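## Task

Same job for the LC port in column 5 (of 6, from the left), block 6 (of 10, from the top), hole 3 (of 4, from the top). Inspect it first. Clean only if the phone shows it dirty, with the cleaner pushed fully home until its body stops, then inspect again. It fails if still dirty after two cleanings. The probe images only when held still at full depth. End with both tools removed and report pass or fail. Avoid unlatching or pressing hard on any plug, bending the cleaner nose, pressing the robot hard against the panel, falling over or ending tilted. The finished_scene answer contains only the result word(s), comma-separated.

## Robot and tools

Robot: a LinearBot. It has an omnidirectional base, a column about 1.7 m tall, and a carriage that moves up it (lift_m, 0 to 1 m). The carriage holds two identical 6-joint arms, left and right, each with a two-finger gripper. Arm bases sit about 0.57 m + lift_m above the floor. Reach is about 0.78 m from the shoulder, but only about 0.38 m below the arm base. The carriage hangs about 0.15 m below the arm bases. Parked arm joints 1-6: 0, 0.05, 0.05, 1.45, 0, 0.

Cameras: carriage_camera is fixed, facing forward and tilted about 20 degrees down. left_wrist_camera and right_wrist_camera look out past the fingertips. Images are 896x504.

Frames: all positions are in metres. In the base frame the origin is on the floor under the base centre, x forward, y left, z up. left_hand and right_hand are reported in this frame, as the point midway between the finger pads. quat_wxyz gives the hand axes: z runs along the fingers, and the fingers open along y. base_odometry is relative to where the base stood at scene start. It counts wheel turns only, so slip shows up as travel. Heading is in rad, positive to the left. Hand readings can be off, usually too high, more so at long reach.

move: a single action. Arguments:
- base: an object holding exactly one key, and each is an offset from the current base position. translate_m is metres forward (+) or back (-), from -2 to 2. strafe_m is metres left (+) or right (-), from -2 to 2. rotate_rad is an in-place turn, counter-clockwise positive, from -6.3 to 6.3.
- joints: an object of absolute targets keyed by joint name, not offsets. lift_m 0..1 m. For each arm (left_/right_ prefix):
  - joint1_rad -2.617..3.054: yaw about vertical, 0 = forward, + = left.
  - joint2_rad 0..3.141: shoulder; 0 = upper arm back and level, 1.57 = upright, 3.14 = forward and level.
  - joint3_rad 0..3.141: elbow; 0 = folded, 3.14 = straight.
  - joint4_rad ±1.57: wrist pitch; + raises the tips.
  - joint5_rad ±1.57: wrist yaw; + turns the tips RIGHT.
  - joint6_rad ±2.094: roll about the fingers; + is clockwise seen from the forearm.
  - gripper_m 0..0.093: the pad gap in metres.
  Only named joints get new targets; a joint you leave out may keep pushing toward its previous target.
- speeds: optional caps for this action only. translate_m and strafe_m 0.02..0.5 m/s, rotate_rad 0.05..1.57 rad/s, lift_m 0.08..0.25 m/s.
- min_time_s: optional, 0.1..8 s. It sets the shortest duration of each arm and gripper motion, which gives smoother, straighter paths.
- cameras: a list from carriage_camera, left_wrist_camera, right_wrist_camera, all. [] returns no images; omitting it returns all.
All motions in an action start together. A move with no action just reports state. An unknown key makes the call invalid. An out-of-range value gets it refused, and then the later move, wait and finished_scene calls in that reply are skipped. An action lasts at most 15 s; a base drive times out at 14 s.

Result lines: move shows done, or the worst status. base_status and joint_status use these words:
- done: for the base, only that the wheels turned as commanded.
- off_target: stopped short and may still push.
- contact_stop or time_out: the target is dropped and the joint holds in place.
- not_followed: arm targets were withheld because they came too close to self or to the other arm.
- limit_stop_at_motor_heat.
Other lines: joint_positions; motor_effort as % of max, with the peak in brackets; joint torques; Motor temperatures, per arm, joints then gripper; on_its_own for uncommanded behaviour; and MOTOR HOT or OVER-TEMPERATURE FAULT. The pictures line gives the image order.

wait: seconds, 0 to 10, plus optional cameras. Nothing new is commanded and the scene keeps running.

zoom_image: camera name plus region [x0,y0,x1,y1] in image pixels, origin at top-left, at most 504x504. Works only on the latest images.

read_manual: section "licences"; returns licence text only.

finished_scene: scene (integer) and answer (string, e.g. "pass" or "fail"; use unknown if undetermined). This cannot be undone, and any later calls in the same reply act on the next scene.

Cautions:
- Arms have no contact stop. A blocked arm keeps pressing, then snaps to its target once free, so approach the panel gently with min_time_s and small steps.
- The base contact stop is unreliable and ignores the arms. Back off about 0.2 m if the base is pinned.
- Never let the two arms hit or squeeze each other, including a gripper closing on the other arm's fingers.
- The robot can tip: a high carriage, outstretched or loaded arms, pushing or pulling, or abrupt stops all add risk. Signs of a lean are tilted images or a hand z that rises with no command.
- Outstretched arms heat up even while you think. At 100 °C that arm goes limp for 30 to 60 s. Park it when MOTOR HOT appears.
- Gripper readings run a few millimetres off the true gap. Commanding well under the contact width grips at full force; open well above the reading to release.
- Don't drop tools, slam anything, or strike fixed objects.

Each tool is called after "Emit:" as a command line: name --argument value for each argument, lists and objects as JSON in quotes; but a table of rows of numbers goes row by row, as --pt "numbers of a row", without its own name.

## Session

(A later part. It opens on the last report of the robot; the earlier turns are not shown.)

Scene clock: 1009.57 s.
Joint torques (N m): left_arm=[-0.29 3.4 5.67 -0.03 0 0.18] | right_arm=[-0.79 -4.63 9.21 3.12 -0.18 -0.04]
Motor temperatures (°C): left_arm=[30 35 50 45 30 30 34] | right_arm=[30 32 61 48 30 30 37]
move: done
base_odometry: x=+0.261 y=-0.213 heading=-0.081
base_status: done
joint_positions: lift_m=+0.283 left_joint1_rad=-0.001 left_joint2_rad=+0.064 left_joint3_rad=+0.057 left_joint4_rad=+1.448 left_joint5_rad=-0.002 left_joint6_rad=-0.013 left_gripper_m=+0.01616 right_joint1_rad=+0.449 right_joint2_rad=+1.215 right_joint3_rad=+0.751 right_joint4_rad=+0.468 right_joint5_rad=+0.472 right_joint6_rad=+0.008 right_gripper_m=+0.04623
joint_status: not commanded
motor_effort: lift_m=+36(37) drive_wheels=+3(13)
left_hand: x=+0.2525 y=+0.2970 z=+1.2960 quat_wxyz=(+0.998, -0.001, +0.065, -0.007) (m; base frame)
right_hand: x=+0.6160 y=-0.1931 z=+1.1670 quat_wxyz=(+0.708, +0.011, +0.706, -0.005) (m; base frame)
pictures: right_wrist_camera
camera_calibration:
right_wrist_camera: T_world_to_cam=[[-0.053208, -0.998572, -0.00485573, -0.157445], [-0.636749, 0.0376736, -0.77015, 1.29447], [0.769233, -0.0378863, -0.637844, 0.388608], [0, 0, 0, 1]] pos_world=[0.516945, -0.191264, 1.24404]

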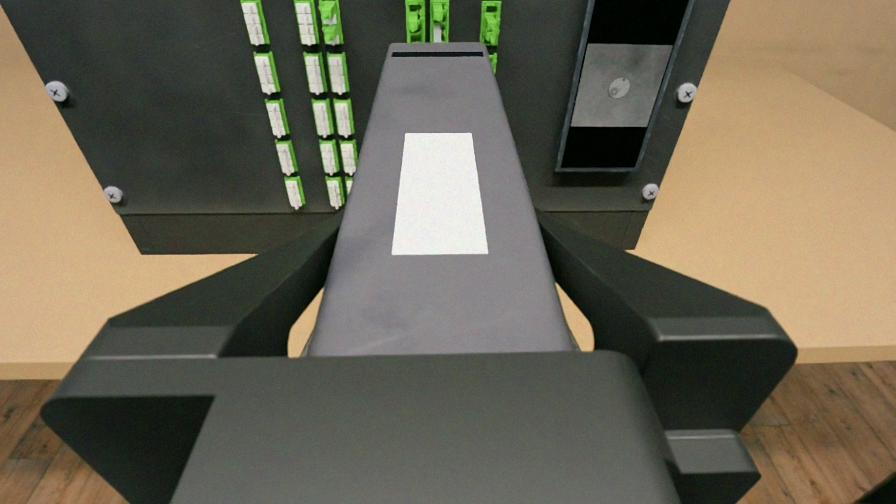

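Emit:
move --base '{"translate_m": -0.004}' --speeds '{"translate_m": 0.02}' --joints '{"lift_m": 0.2822}' --cameras '["right_wrist_camera"]'

Emit:
zoom_image --camera "right_wrist_camera" --region '[420, 0, 460, 48]'

Scene clock: 1014.10 s.
Joint torques (N m): left_arm=[-0.35 3.41 5.86 -0.03 -0.01 0.18] | right_arm=[-0.7 -4.57 9.22 3.1 -0.11 -0.01]
Motor temperatures (°C): left_arm=[30 35 50 45 30 30 34] | right_arm=[30 33 61 49 30 30 37]
move: done
base_odometry: x=+0.257 y=-0.212 heading=-0.081
base_status: done
joint_positions: lift_m=+0.282 left_joint1_rad=-0.001 left_joint2_rad=+0.064 left_joint3_rad=+0.056 left_joint4_rad=+1.448 left_joint5_rad=-0.002 left_joint6_rad=-0.013 left_gripper_m=+0.01616 right_joint1_rad=+0.445 right_joint2_rad=+1.215 right_joint3_rad=+0.751 right_joint4_rad=+0.470 right_joint5_rad=+0.465 right_joint6_rad=+0.008 right_gripper_m=+0.04623
joint_status: all done
motor_effort: lift_m=+35(36) drive_wheels=+3(11)
left_hand: x=+0.2529 y=+0.2970 z=+1.2948 quat_wxyz=(+0.998, -0.001, +0.065, -0.007) (m; base frame)
right_hand: x=+0.6163 y=-0.1932 z=+1.1668 quat_wxyz=(+0.709, +0.011, +0.705, -0.003) (m; base frame)
pictures: right_wrist_camera
camera_calibration:
right_wrist_camera: T_world_to_cam=[[-0.0497636, -0.998744, -0.00576852, -0.158514], [-0.635488, 0.0361186, -0.771266, 1.29474], [0.770506, -0.0347151, -0.636487, 0.38645], [0, 0, 0, 1]] pos_world=[0.517141, -0.191664, 1.24364]

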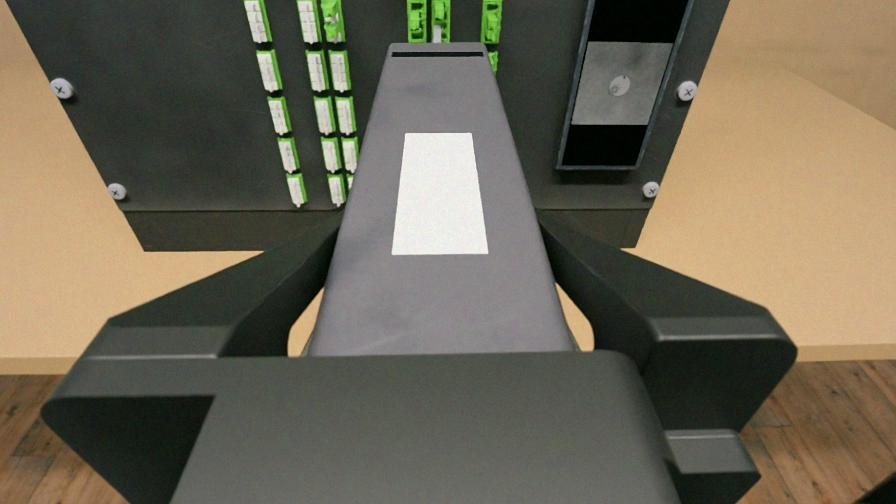

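Scaled by 10.500 from the camera's 896x504 image, which has a finer 1280x720 frame.

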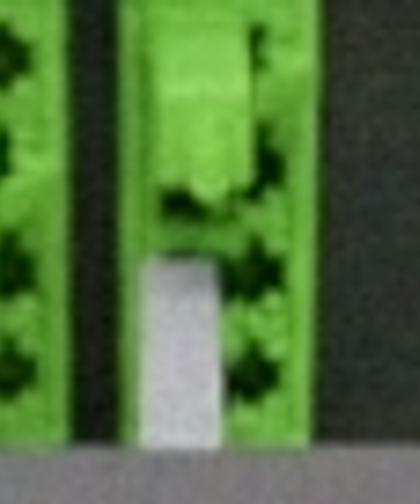

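Emit:
move --base '{"strafe_m": -0.001}' --speeds '{"strafe_m": 0.02}' --cameras '["right_wrist_camera"]'

Emit:
zoom_image --camera "right_wrist_camera" --region '[420, 0, 460, 48]'

Scene clock: 1016.27 s.
Joint torques (N m): left_arm=[-0.35 3.38 5.86 -0.02 -0.02 0.18] | right_arm=[-0.44 -4.57 9.24 3.08 -0.09 -0.03]
Motor temperatures (°C): left_arm=[30 35 50 45 30 30 34] | right_arm=[30 33 61 49 30 30 37]
move: done
base_odometry: x=+0.257 y=-0.213 heading=-0.081
base_status: done
joint_positions: lift_m=+0.282 left_joint1_rad=-0.001 left_joint2_rad=+0.064 left_joint3_rad=+0.056 left_joint4_rad=+1.448 left_joint5_rad=-0.002 left_joint6_rad=-0.013 left_gripper_m=+0.01616 right_joint1_rad=+0.443 right_joint2_rad=+1.215 right_joint3_rad=+0.751 right_joint4_rad=+0.470 right_joint5_rad=+0.463 right_joint6_rad=+0.008 right_gripper_m=+0.04623
joint_status: not commanded
motor_effort: lift_m=+34(36) drive_wheels=-1(3)
left_hand: x=+0.2529 y=+0.2969 z=+1.2948 quat_wxyz=(+0.998, -0.001, +0.065, -0.007) (m; base frame)
right_hand: x=+0.6166 y=-0.1937 z=+1.1669 quat_wxyz=(+0.709, +0.010, +0.705, -0.003) (m; base frame)
pictures: right_wrist_camera
camera_calibration:
right_wrist_camera: T_world_to_cam=[[-0.0493861, -0.998762, -0.00595276, -0.158972], [-0.635286, 0.0360111, -0.771437, 1.29505], [0.770696, -0.0343165, -0.636278, 0.386061], [0, 0, 0, 1]] pos_world=[0.517341, -0.192164, 1.24375]

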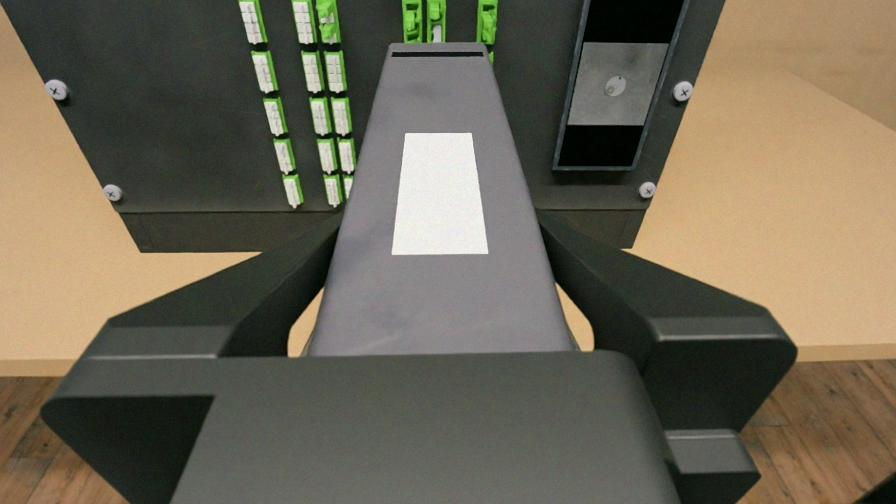

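Scaled by 10.500 from the camera's 896x504 image, which has a finer 1280x720 frame.

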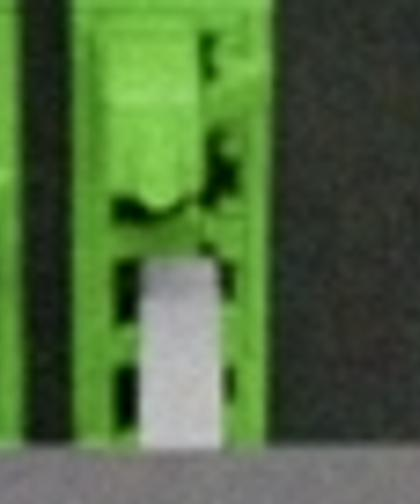

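Emit:
move --base '{"strafe_m": 0.0006}' --speeds '{"strafe_m": 0.02}' --cameras '["right_wrist_camera"]'

Emit:
zoom_image --camera "right_wrist_camera" --region '[420, 0, 460, 48]'

Scene clock: 1019.17 s.
Joint torques (N m): left_arm=[-0.35 3.4 5.86 -0.01 -0.01 0.18] | right_arm=[-0.36 -4.63 9.22 3.09 -0.06 -0.04]
Motor temperatures (°C): left_arm=[30 35 50 44 30 30 34] | right_arm=[30 33 61 49 30 30 37]
move: done
base_odometry: x=+0.257 y=-0.213 heading=-0.081
base_status: done
joint_positions: lift_m=+0.282 left_joint1_rad=-0.001 left_joint2_rad=+0.064 left_joint3_rad=+0.056 left_joint4_rad=+1.448 left_joint5_rad=-0.002 left_joint6_rad=-0.012 left_gripper_m=+0.01616 right_joint1_rad=+0.443 right_joint2_rad=+1.215 right_joint3_rad=+0.751 right_joint4_rad=+0.470 right_joint5_rad=+0.463 right_joint6_rad=+0.008 right_gripper_m=+0.04623
joint_status: not commanded
motor_effort: lift_m=+34(36) drive_wheels=+3(3)
left_hand: x=+0.2529 y=+0.2969 z=+1.2948 quat_wxyz=(+0.998, -0.001, +0.065, -0.006) (m; base frame)
right_hand: x=+0.6166 y=-0.1937 z=+1.1669 quat_wxyz=(+0.709, +0.010, +0.705, -0.003) (m; base frame)
pictures: right_wrist_camera
camera_calibration:
right_wrist_camera: T_world_to_cam=[[-0.0493861, -0.998762, -0.00595276, -0.158972], [-0.635286, 0.0360111, -0.771437, 1.29505], [0.770696, -0.0343165, -0.636278, 0.386061], [0, 0, 0, 1]] pos_world=[0.517341, -0.192164, 1.24375]

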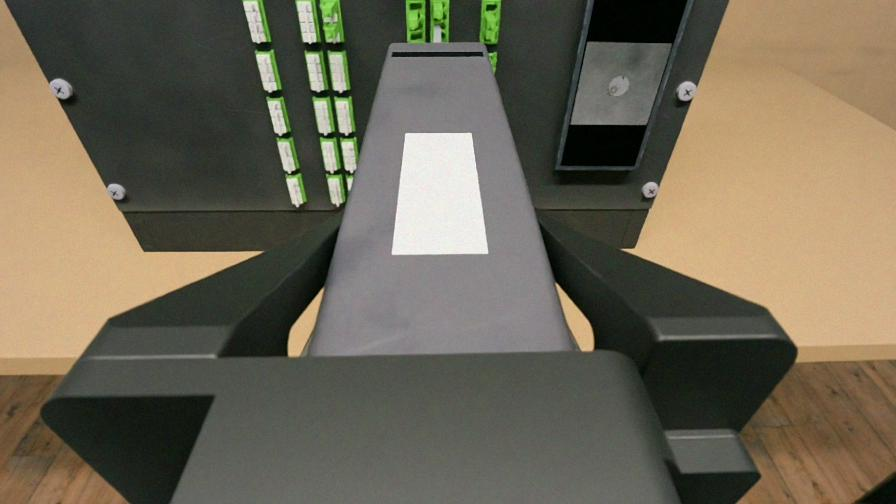

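Scaled by 10.500 from the camera's 896x504 image, which has a finer 1280x720 frame.

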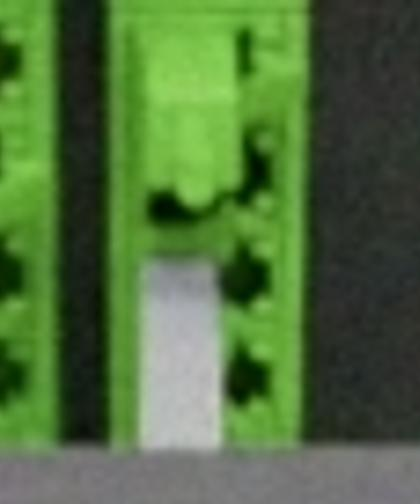

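Emit:
move --base '{"translate_m": 0.004}' --speeds '{"translate_m": 0.02}' --cameras '["right_wrist_camera"]'

Emit:
zoom_image --camera "right_wrist_camera" --region '[420, 0, 460, 48]'

Emit:
move --base '{"translate_m": 0.002}' --speeds '{"translate_m": 0.02}' --cameras '["right_wrist_camera"]'

Emit:
zoom_image --camera "right_wrist_camera" --region '[420, 0, 460, 48]'

Scene clock: 1023.20 s.
Joint torques (N m): left_arm=[-0.38 3.41 5.87 -0.02 -0.01 0.18] | right_arm=[-0.76 -4.66 9.31 3.15 -0.11 -0.03]
Motor temperatures (°C): left_arm=[30 35 50 44 30 30 34] | right_arm=[30 33 60 49 30 30 37]
move: done
base_odometry: x=+0.261 y=-0.213 heading=-0.081
base_status: done
joint_positions: lift_m=+0.282 left_joint1_rad=-0.001 left_joint2_rad=+0.064 left_joint3_rad=+0.056 left_joint4_rad=+1.447 left_joint5_rad=-0.002 left_joint6_rad=-0.012 left_gripper_m=+0.01616 right_joint1_rad=+0.446 right_joint2_rad=+1.215 right_joint3_rad=+0.751 right_joint4_rad=+0.468 right_joint5_rad=+0.465 right_joint6_rad=+0.008 right_gripper_m=+0.04623
joint_status: not commanded
motor_effort: lift_m=+35(36) drive_wheels=+4(11)
left_hand: x=+0.2530 y=+0.2969 z=+1.2948 quat_wxyz=(+0.998, -0.001, +0.066, -0.006) (m; base frame)
right_hand: x=+0.6162 y=-0.1928 z=+1.1663 quat_wxyz=(+0.708, +0.010, +0.706, -0.003) (m; base frame)
pictures: right_wrist_camera
camera_calibration:
right_wrist_camera: T_world_to_cam=[[-0.0485865, -0.998807, -0.00483953, -0.159986], [-0.636883, 0.0347126, -0.770179, 1.29366], [0.769428, -0.0343381, -0.63781, 0.388465], [0, 0, 0, 1]] pos_world=[0.517243, -0.191362, 1.24334]

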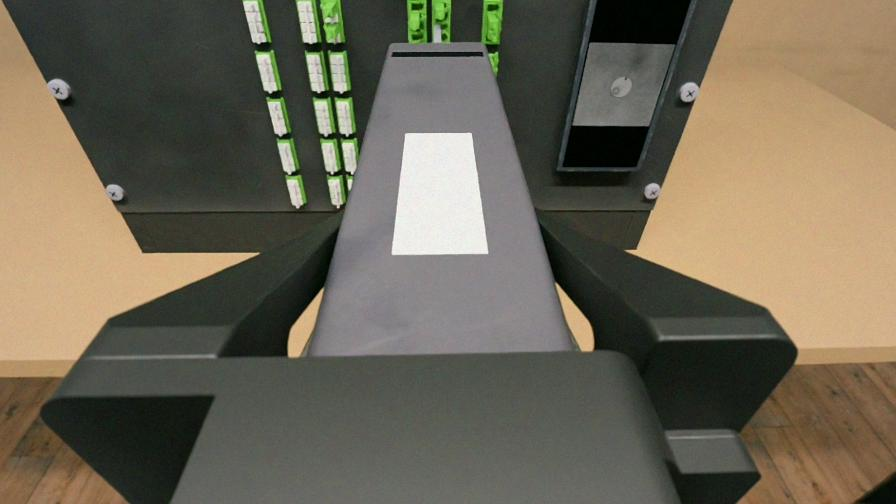

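Scaled by 10.500 from the camera's 896x504 image, which has a finer 1280x720 frame.

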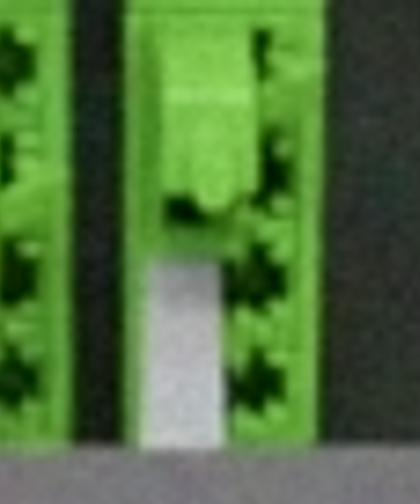

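Scene clock: 1023.77 s.
Joint torques (N m): left_arm=[-0.34 3.44 5.82 -0.02 -0.01 0.18] | right_arm=[-1.4 -3.77 9.17 3.23 -0.2 -0.03]
Motor temperatures (°C): left_arm=[30 35 50 44 30 30 34] | right_arm=[30 33 60 50 30 30 37]
move: done
base_odometry: x=+0.262 y=-0.213 heading=-0.081
base_status: done
joint_positions: lift_m=+0.282 left_joint1_rad=-0.001 left_joint2_rad=+0.064 left_joint3_rad=+0.056 left_joint4_rad=+1.448 left_joint5_rad=-0.002 left_joint6_rad=-0.012 left_gripper_m=+0.01616 right_joint1_rad=+0.453 right_joint2_rad=+1.208 right_joint3_rad=+0.751 right_joint4_rad=+0.459 right_joint5_rad=+0.474 right_joint6_rad=+0.008 right_gripper_m=+0.04623
joint_status: not commanded
motor_effort: lift_m=+35(36) drive_wheels=+3(13)
left_hand: x=+0.2527 y=+0.2969 z=+1.2948 quat_wxyz=(+0.998, -0.001, +0.065, -0.006) (m; base frame)
right_hand: x=+0.6143 y=-0.1925 z=+1.1670 quat_wxyz=(+0.708, +0.011, +0.707, -0.005) (m; base frame)
pictures: right_wrist_camera
camera_calibration:
right_wrist_camera: T_world_to_cam=[[-0.0516714, -0.998656, -0.00395845, -0.158947], [-0.638105, 0.0360647, -0.769104, 1.29274], [0.768214, -0.0372148, -0.639111, 0.392137], [0, 0, 0, 1]] pos_world=[0.515446, -0.190763, 1.24424]

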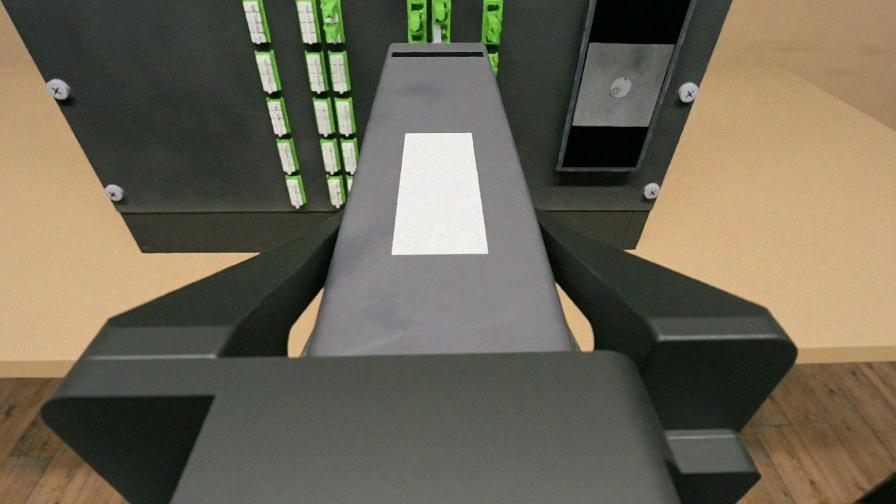

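Scaled by 10.500 from the camera's 896x504 image, which has a finer 1280x720 frame.

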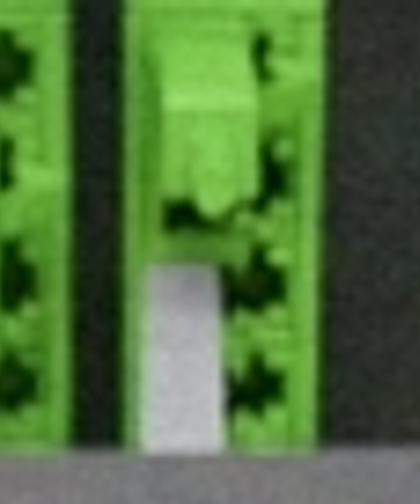

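Emit:
move --base '{"translate_m": -0.005}' --speeds '{"translate_m": 0.02}' --joints '{"right_joint1_rad": 0.436, "right_joint5_rad": 0.455, "right_joint2_rad": 1.22}' --cameras '["right_wrist_camera"]'

Emit:
zoom_image --camera "right_wrist_camera" --region '[420, 0, 460, 48]'

Scene clock: 1026.47 s.
Joint torques (N m): left_arm=[-0.34 3.4 5.86 -0.02 0 0.18] | right_arm=[-0.57 -4.6 9.17 3.13 -0.11 -0.03]
Motor temperatures (°C): left_arm=[30 35 50 44 30 30 34] | right_arm=[30 32 60 51 30 30 37]
move: done
base_odometry: x=+0.258 y=-0.213 heading=-0.081
base_status: done
joint_positions: lift_m=+0.282 left_joint1_rad=-0.001 left_joint2_rad=+0.064 left_joint3_rad=+0.056 left_joint4_rad=+1.448 left_joint5_rad=-0.002 left_joint6_rad=-0.012 left_gripper_m=+0.01616 right_joint1_rad=+0.442 right_joint2_rad=+1.215 right_joint3_rad=+0.751 right_joint4_rad=+0.468 right_joint5_rad=+0.464 right_joint6_rad=+0.008 right_gripper_m=+0.04623
joint_status: all done
motor_effort: lift_m=+35(36) drive_wheels=+1(7)
left_hand: x=+0.2527 y=+0.2969 z=+1.2948 quat_wxyz=(+0.998, -0.001, +0.065, -0.006) (m; base frame)
right_hand: x=+0.6167 y=-0.1943 z=+1.1662 quat_wxyz=(+0.708, +0.011, +0.706, -0.004) (m; base frame)
pictures: right_wrist_camera
camera_calibration:
right_wrist_camera: T_world_to_cam=[[-0.0516624, -0.998654, -0.00466854, -0.159757], [-0.637, 0.0365529, -0.769997, 1.29415], [0.769131, -0.036806, -0.638031, 0.388067], [0, 0, 0, 1]] pos_world=[0.517644, -0.192563, 1.24334]

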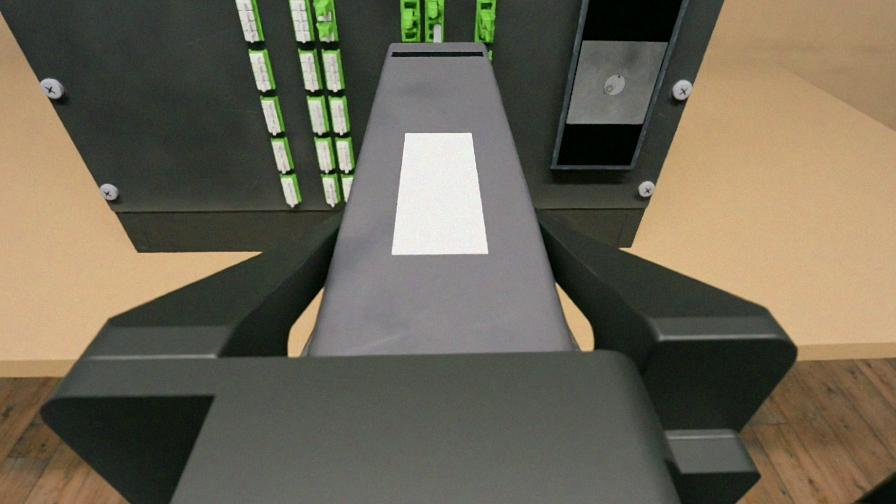

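Scaled by 10.500 from the camera's 896x504 image, which has a finer 1280x720 frame.

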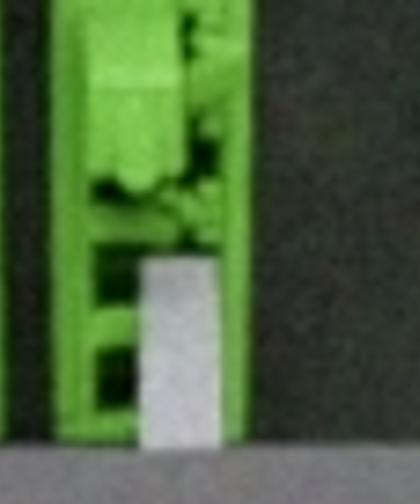

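Emit:
move --base '{"strafe_m": 0.0015}' --speeds '{"strafe_m": 0.02}' --joints '{"lift_m": 0.2830}' --cameras '["right_wrist_camera"]'

Emit:
zoom_image --camera "right_wrist_camera" --region '[420, 0, 460, 48]'

Scene clock: 1029.03 s.
Joint torques (N m): left_arm=[-0.4 3.38 5.83 -0.04 0.01 0.17] | right_arm=[-0.16 -4.44 9.16 3.12 -0.05 -0.05]
Motor temperatures (°C): left_arm=[30 35 50 44 30 30 34] | right_arm=[30 32 60 51 30 30 37]
move: done
base_odometry: x=+0.258 y=-0.211 heading=-0.081
base_status: done
joint_positions: lift_m=+0.283 left_joint1_rad=-0.001 left_joint2_rad=+0.064 left_joint3_rad=+0.056 left_joint4_rad=+1.448 left_joint5_rad=-0.001 left_joint6_rad=-0.012 left_gripper_m=+0.01616 right_joint1_rad=+0.440 right_joint2_rad=+1.215 right_joint3_rad=+0.751 right_joint4_rad=+0.469 right_joint5_rad=+0.459 right_joint6_rad=+0.008 right_gripper_m=+0.04623
joint_status: all done
motor_effort: lift_m=+41(42) drive_wheels=+4(7)
left_hand: x=+0.2527 y=+0.2969 z=+1.2952 quat_wxyz=(+0.998, -0.001, +0.065, -0.006) (m; base frame)
right_hand: x=+0.6169 y=-0.1944 z=+1.1671 quat_wxyz=(+0.709, +0.010, +0.705, -0.003) (m; base frame)
pictures: right_wrist_camera
camera_calibration:
right_wrist_camera: T_world_to_cam=[[-0.0490011, -0.998783, -0.00559272, -0.160396], [-0.635805, 0.0355105, -0.771033, 1.29522], [0.770293, -0.0342256, -0.636771, 0.386614], [0, 0, 0, 1]] pos_world=[0.517842, -0.192963, 1.24394]

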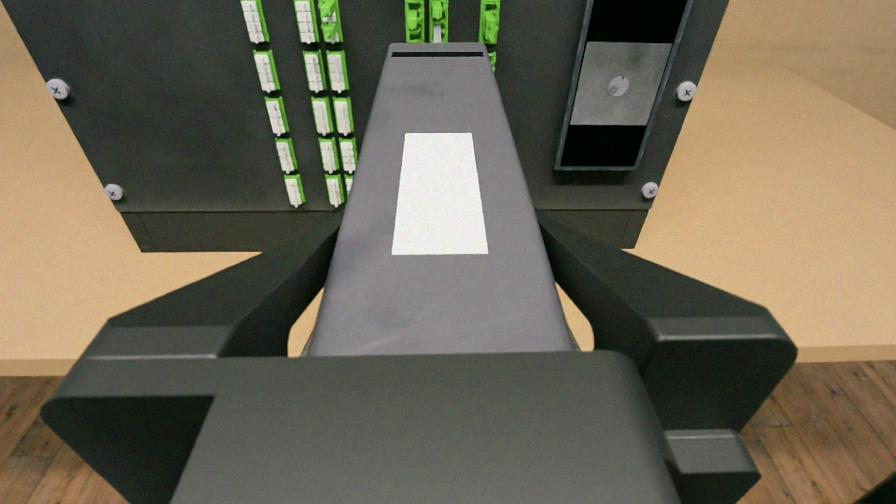

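Scaled by 10.500 from the camera's 896x504 image, which has a finer 1280x720 frame.

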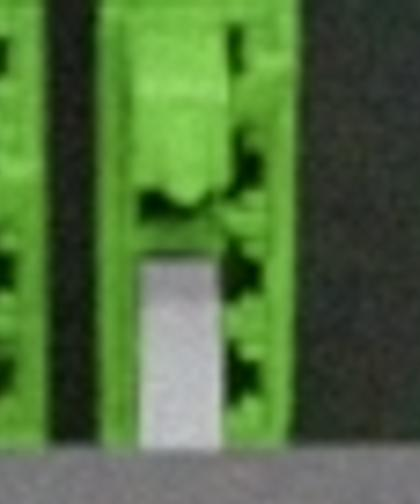

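Emit:
move --base '{"translate_m": 0.003}' --speeds '{"translate_m": 0.02}' --cameras '["right_wrist_camera"]'

Emit:
zoom_image --camera "right_wrist_camera" --region '[420, 0, 460, 48]'

Emit:
move --base '{"translate_m": 0.002}' --speeds '{"translate_m": 0.02}' --cameras '["right_wrist_camera"]'

Emit:
zoom_image --camera "right_wrist_camera" --region '[420, 0, 460, 48]'

Scene clock: 1033.00 s.
Joint torques (N m): left_arm=[-0.36 3.4 5.85 0 -0.01 0.17] | right_arm=[-0.77 -4.45 9.25 3.13 -0.17 -0.03]
Motor temperatures (°C): left_arm=[30 35 50 44 30 30 34] | right_arm=[30 33 60 51 30 30 37]
move: done
base_odometry: x=+0.261 y=-0.212 heading=-0.081
base_status: done
joint_positions: lift_m=+0.283 left_joint1_rad=-0.001 left_joint2_rad=+0.064 left_joint3_rad=+0.056 left_joint4_rad=+1.447 left_joint5_rad=-0.002 left_joint6_rad=-0.012 left_gripper_m=+0.01616 right_joint1_rad=+0.445 right_joint2_rad=+1.215 right_joint3_rad=+0.751 right_joint4_rad=+0.468 right_joint5_rad=+0.467 right_joint6_rad=+0.008 right_gripper_m=+0.04623
joint_status: not commanded
motor_effort: lift_m=+41(42) drive_wheels=+3(12)
left_hand: x=+0.2530 y=+0.2969 z=+1.2952 quat_wxyz=(+0.998, -0.001, +0.066, -0.006) (m; base frame)
right_hand: x=+0.6164 y=-0.1937 z=+1.1668 quat_wxyz=(+0.708, +0.011, +0.706, -0.005) (m; base frame)
pictures: right_wrist_camera
camera_calibration:
right_wrist_camera: T_world_to_cam=[[-0.0520507, -0.998632, -0.00503238, -0.158514], [-0.636481, 0.0370569, -0.770402, 1.29465], [0.769534, -0.0368969, -0.637539, 0.387802], [0, 0, 0, 1]] pos_world=[0.517344, -0.191964, 1.24384]

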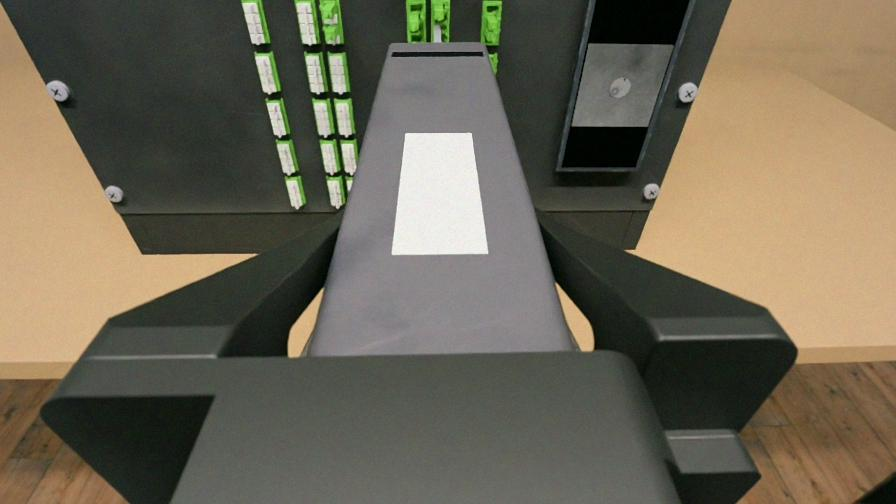

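Scaled by 10.500 from the camera's 896x504 image, which has a finer 1280x720 frame.

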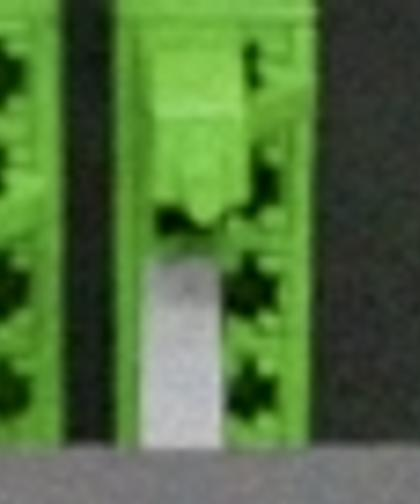

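Scene clock: 1033.50 s.
Joint torques (N m): left_arm=[-0.38 3.38 5.91 -0.03 -0.01 0.18] | right_arm=[-1.46 -3.85 9.14 3.19 -0.25 -0.06]
Motor temperatures (°C): left_arm=[30 35 50 44 30 30 34] | right_arm=[30 33 60 52 30 30 37]
move: done
base_odometry: x=+0.262 y=-0.212 heading=-0.081
base_status: done
joint_positions: lift_m=+0.283 left_joint1_rad=-0.001 left_joint2_rad=+0.064 left_joint3_rad=+0.056 left_joint4_rad=+1.448 left_joint5_rad=-0.002 left_joint6_rad=-0.012 left_gripper_m=+0.01616 right_joint1_rad=+0.451 right_joint2_rad=+1.209 right_joint3_rad=+0.751 right_joint4_rad=+0.460 right_joint5_rad=+0.475 right_joint6_rad=+0.008 right_gripper_m=+0.04623
joint_status: not commanded
motor_effort: lift_m=+41(41) drive_wheels=+3(14)
left_hand: x=+0.2528 y=+0.2969 z=+1.2952 quat_wxyz=(+0.998, -0.001, +0.065, -0.006) (m; base frame)
right_hand: x=+0.6146 y=-0.1933 z=+1.1675 quat_wxyz=(+0.708, +0.012, +0.706, -0.005) (m; base frame)
pictures: right_wrist_camera
camera_calibration:
right_wrist_camera: T_world_to_cam=[[-0.053981, -0.998533, -0.00431879, -0.157773], [-0.637535, 0.0377935, -0.769494, 1.29372], [0.768528, -0.0387846, -0.63864, 0.391172], [0, 0, 0, 1]] pos_world=[0.515646, -0.191264, 1.24464]

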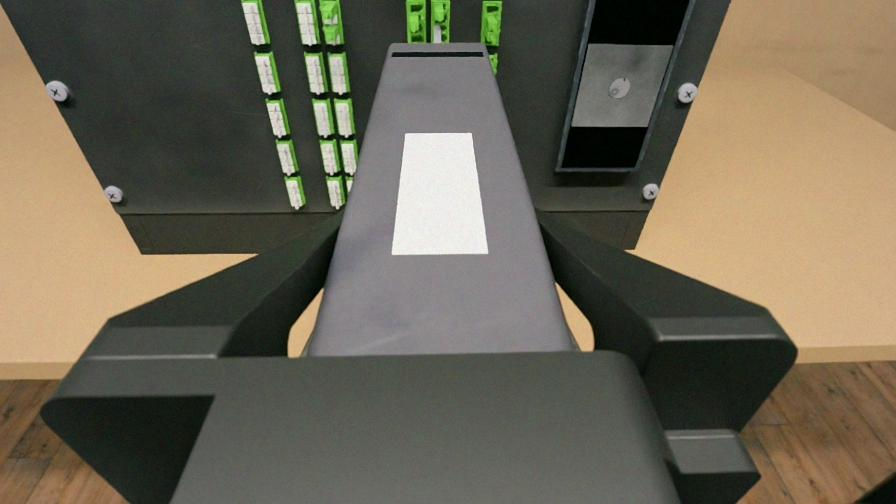

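Scaled by 10.500 from the camera's 896x504 image, which has a finer 1280x720 frame.

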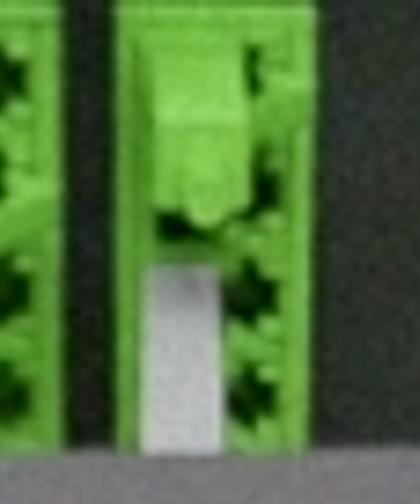

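Emit:
move --base '{"translate_m": -0.006}' --joints '{"right_joint6_rad": 0.03}' --speeds '{"translate_m": 0.03}' --cameras '["right_wrist_camera"]'

Emit:
zoom_image --camera "right_wrist_camera" --region '[420, 0, 460, 48]'

Scene clock: 1046.27 s.
Joint torques (N m): left_arm=[-0.32 3.43 5.86 -0.03 -0.01 0.18] | right_arm=[-0.53 -4.59 9.18 3.15 -0.1 0.03]
Motor temperatures (°C): left_arm=[30 35 50 43 30 30 34] | right_arm=[30 32 60 56 30 30 37]
move: done
base_odometry: x=+0.257 y=-0.211 heading=-0.081
base_status: done
joint_positions: lift_m=+0.283 left_joint1_rad=-0.001 left_joint2_rad=+0.064 left_joint3_rad=+0.056 left_joint4_rad=+1.448 left_joint5_rad=-0.002 left_joint6_rad=-0.012 left_gripper_m=+0.01616 right_joint1_rad=+0.442 right_joint2_rad=+1.217 right_joint3_rad=+0.751 right_joint4_rad=+0.468 right_joint5_rad=+0.463 right_joint6_rad=+0.020 right_gripper_m=+0.04623
joint_status: all done
motor_effort: lift_m=+41(42) drive_wheels=+3(11)
left_hand: x=+0.2528 y=+0.2969 z=+1.2952 quat_wxyz=(+0.998, -0.001, +0.065, -0.006) (m; base frame)
right_hand: x=+0.6169 y=-0.1942 z=+1.1663 quat_wxyz=(+0.708, +0.015, +0.706, +0.000) (m; base frame)
pictures: right_wrist_camera
camera_calibration:
right_wrist_camera: T_world_to_cam=[[-0.0512351, -0.998544, -0.0168894, -0.145557], [-0.637405, 0.0457149, -0.769172, 1.29541], [0.768824, -0.0286432, -0.638819, 0.39059], [0, 0, 0, 1]] pos_world=[0.517945, -0.193377, 1.24345]

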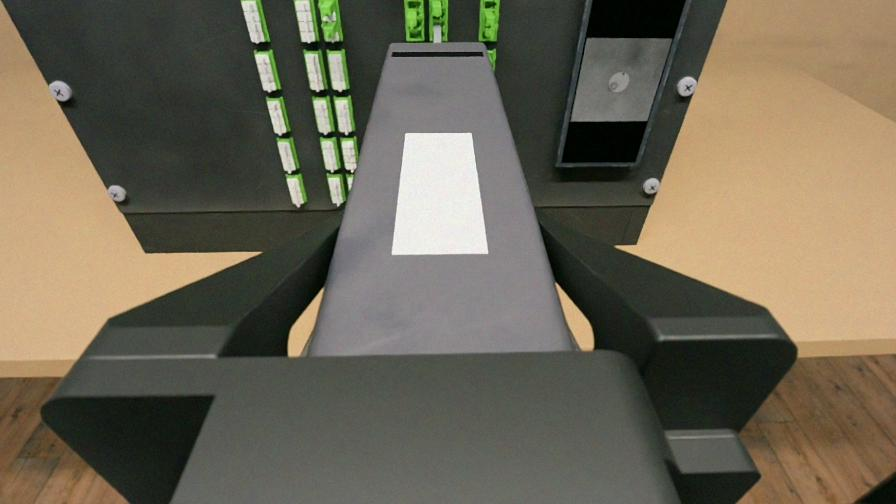

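Scaled by 10.500 from the camera's 896x504 image, which has a finer 1280x720 frame.

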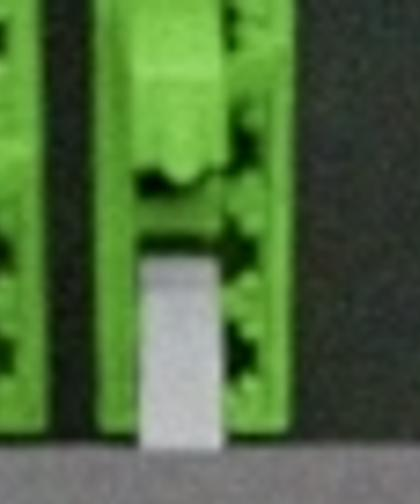

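Emit:
move --base '{"translate_m": 0.004}' --speeds '{"translate_m": 0.02}' --cameras '["right_wrist_camera"]'

Emit:
zoom_image --camera "right_wrist_camera" --region '[420, 0, 460, 48]'

Scene clock: 1052.43 s.
Joint torques (N m): left_arm=[-0.36 3.44 5.86 -0.03 0 0.18] | right_arm=[-0.65 -4.53 9.18 3.09 -0.09 0.04]
Motor temperatures (°C): left_arm=[30 35 50 42 30 30 34] | right_arm=[30 32 61 56 30 30 37]
move: done
base_odometry: x=+0.261 y=-0.211 heading=-0.081
base_status: done
joint_positions: lift_m=+0.283 left_joint1_rad=-0.001 left_joint2_rad=+0.064 left_joint3_rad=+0.056 left_joint4_rad=+1.448 left_joint5_rad=-0.002 left_joint6_rad=-0.012 left_gripper_m=+0.01616 right_joint1_rad=+0.442 right_joint2_rad=+1.217 right_joint3_rad=+0.751 right_joint4_rad=+0.470 right_joint5_rad=+0.462 right_joint6_rad=+0.021 right_gripper_m=+0.04623
joint_status: not commanded
motor_effort: lift_m=+40(42) drive_wheels=+0(10)
left_hand: x=+0.2528 y=+0.2969 z=+1.2952 quat_wxyz=(+0.998, -0.001, +0.065, -0.006) (m; base frame)
right_hand: x=+0.6169 y=-0.1940 z=+1.1667 quat_wxyz=(+0.708, +0.015, +0.706, +0.001) (m; base frame)
pictures: right_wrist_camera
camera_calibration:
right_wrist_camera: T_world_to_cam=[[-0.0500325, -0.998575, -0.0185528, -0.144126], [-0.636081, 0.0461806, -0.77024, 1.29616], [0.769999, -0.026736, -0.637485, 0.388976], [0, 0, 0, 1]] pos_world=[0.517742, -0.193378, 1.24365]

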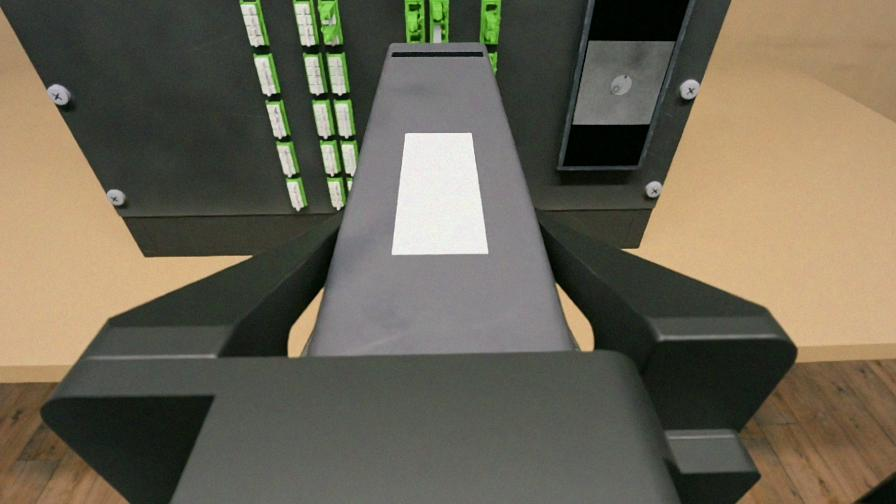

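Scaled by 10.500 from the camera's 896x504 image, which has a finer 1280x720 frame.

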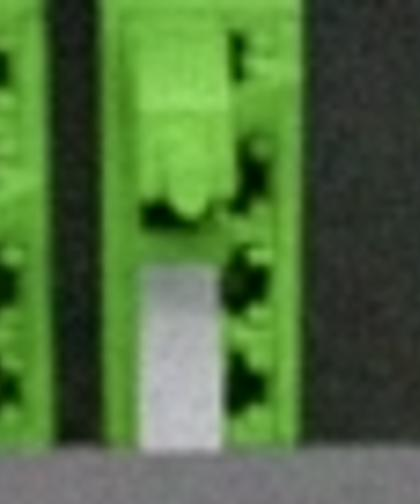

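Emit:
move --base '{"translate_m": 0.002}' --speeds '{"translate_m": 0.02}' --cameras '["right_wrist_camera"]'

Emit:
zoom_image --camera "right_wrist_camera" --region '[420, 0, 460, 48]'

Scene clock: 1055.23 s.
Joint torques (N m): left_arm=[-0.32 3.33 5.91 -0.03 0 0.17] | right_arm=[-0.51 -4.67 9.16 3.1 -0.07 0.01]
Motor temperatures (°C): left_arm=[30 35 50 42 30 30 34] | right_arm=[30 32 61 56 30 30 37]
move: done
base_odometry: x=+0.262 y=-0.211 heading=-0.081
base_status: done
joint_positions: lift_m=+0.283 left_joint1_rad=-0.001 left_joint2_rad=+0.064 left_joint3_rad=+0.056 left_joint4_rad=+1.449 left_joint5_rad=-0.002 left_joint6_rad=-0.012 left_gripper_m=+0.01616 right_joint1_rad=+0.442 right_joint2_rad=+1.218 right_joint3_rad=+0.751 right_joint4_rad=+0.471 right_joint5_rad=+0.460 right_joint6_rad=+0.021 right_gripper_m=+0.04623
joint_status: not commanded
motor_effort: lift_m=+39(41) drive_wheels=+2(10)
left_hand: x=+0.2526 y=+0.2969 z=+1.2952 quat_wxyz=(+0.998, -0.001, +0.065, -0.006) (m; base frame)
right_hand: x=+0.6171 y=-0.1934 z=+1.1665 quat_wxyz=(+0.708, +0.014, +0.706, +0.002) (m; base frame)
pictures: right_wrist_camera
camera_calibration:
right_wrist_camera: T_world_to_cam=[[-0.0474713, -0.9987, -0.0185497, -0.145167], [-0.636171, 0.0445459, -0.770261, 1.29602], [0.770086, -0.0247645, -0.637459, 0.388993], [0, 0, 0, 1]] pos_world=[0.518042, -0.193077, 1.24355]

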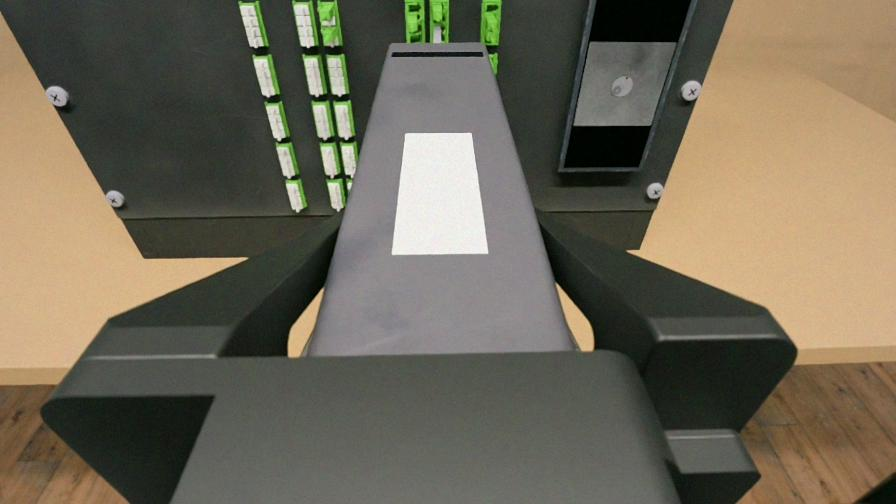

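Scaled by 10.500 from the camera's 896x504 image, which has a finer 1280x720 frame.

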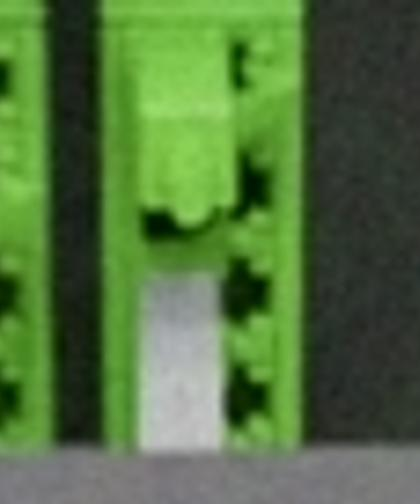

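Entered (nose top 273).

Emit:
move --base '{"translate_m": 0.003}' --speeds '{"translate_m": 0.02}' --cameras '["right_wrist_camera"]'

Emit:
zoom_image --camera "right_wrist_camera" --region '[420, 0, 460, 48]'

Emit:
move --base '{"translate_m": 0.004}' --speeds '{"translate_m": 0.02}' --cameras '["right_wrist_camera"]'

Emit:
zoom_image --camera "right_wrist_camera" --region '[420, 0, 460, 48]'

Scene clock: 1059.50 s.
Joint torques (N m): left_arm=[-0.34 3.4 5.89 -0.06 -0.02 0.18] | right_arm=[-0.46 -4.7 9.17 3.09 -0.06 0.01]
Motor temperatures (°C): left_arm=[30 35 50 42 30 30 34] | right_arm=[30 32 61 56 30 30 37]
move: done
base_odometry: x=+0.265 y=-0.212 heading=-0.081
base_status: done
joint_positions: lift_m=+0.283 left_joint1_rad=-0.001 left_joint2_rad=+0.064 left_joint3_rad=+0.056 left_joint4_rad=+1.450 left_joint5_rad=-0.002 left_joint6_rad=-0.012 left_gripper_m=+0.01616 right_joint1_rad=+0.441 right_joint2_rad=+1.218 right_joint3_rad=+0.751 right_joint4_rad=+0.471 right_joint5_rad=+0.459 right_joint6_rad=+0.021 right_gripper_m=+0.04623
joint_status: not commanded
motor_effort: lift_m=+40(41) drive_wheels=-2(14)
left_hand: x=+0.2523 y=+0.2969 z=+1.2953 quat_wxyz=(+0.998, -0.001, +0.064, -0.006) (m; base frame)
right_hand: x=+0.6172 y=-0.1936 z=+1.1666 quat_wxyz=(+0.709, +0.015, +0.705, +0.002) (m; base frame)
pictures: right_wrist_camera
camera_calibration:
right_wrist_camera: T_world_to_cam=[[-0.0477623, -0.998676, -0.0190961, -0.144632], [-0.635933, 0.0451455, -0.770422, 1.29623], [0.770265, -0.0246533, -0.637248, 0.388652], [0, 0, 0, 1]] pos_world=[0.518041, -0.193378, 1.24355]

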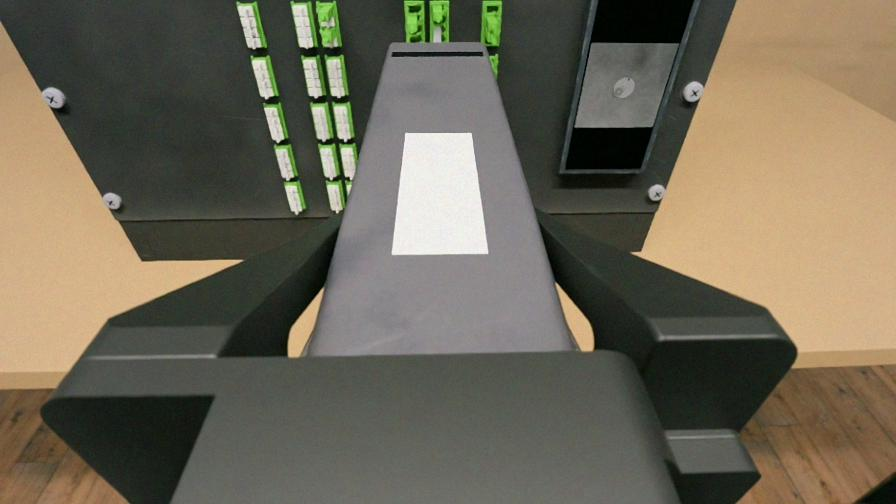

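Scaled by 10.500 from the camera's 896x504 image, which has a finer 1280x720 frame.

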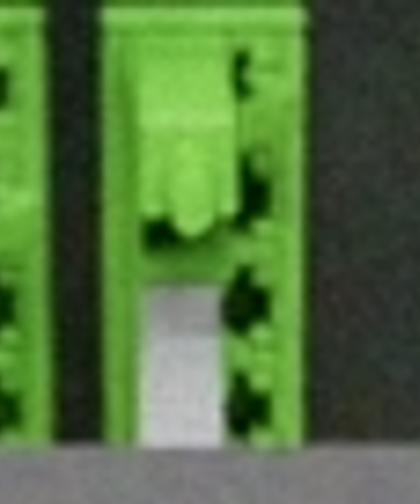

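Scene clock: 1060.07 s.
Joint torques (N m): left_arm=[-0.35 3.4 5.87 -0.05 0 0.19] | right_arm=[-0.49 -4.74 9.18 3.06 -0.1 -0.02]
Motor temperatures (°C): left_arm=[30 35 50 42 30 30 34] | right_arm=[30 32 61 56 30 30 37]
move: done
base_odometry: x=+0.269 y=-0.212 heading=-0.081
base_status: done
joint_positions: lift_m=+0.283 left_joint1_rad=-0.001 left_joint2_rad=+0.064 left_joint3_rad=+0.056 left_joint4_rad=+1.450 left_joint5_rad=-0.002 left_joint6_rad=-0.012 left_gripper_m=+0.01616 right_joint1_rad=+0.441 right_joint2_rad=+1.218 right_joint3_rad=+0.751 right_joint4_rad=+0.471 right_joint5_rad=+0.461 right_joint6_rad=+0.022 right_gripper_m=+0.04623
joint_status: not commanded
motor_effort: lift_m=+41(41) drive_wheels=+4(14)
left_hand: x=+0.2524 y=+0.2969 z=+1.2953 quat_wxyz=(+0.998, -0.001, +0.064, -0.006) (m; base frame)
right_hand: x=+0.6172 y=-0.1939 z=+1.1665 quat_wxyz=(+0.708, +0.015, +0.706, +0.002) (m; base frame)
pictures: right_wrist_camera
camera_calibration:
right_wrist_camera: T_world_to_cam=[[-0.0493594, -0.998579, -0.0201113, -0.142725], [-0.636101, 0.0469536, -0.770176, 1.29637], [0.770026, -0.0252226, -0.637514, 0.388992], [0, 0, 0, 1]] pos_world=[0.518042, -0.19358, 1.24355]

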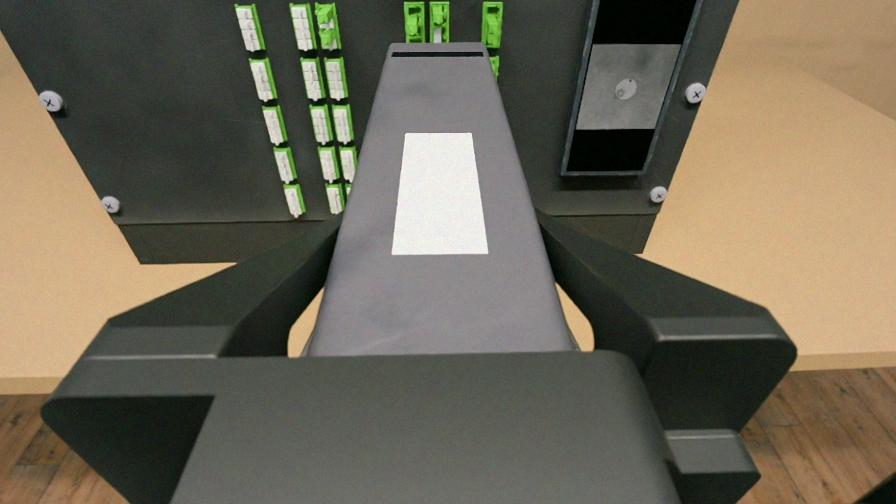

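Scaled by 10.500 from the camera's 896x504 image, which has a finer 1280x720 frame.

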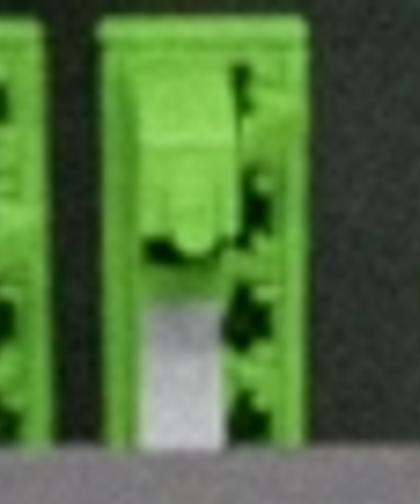

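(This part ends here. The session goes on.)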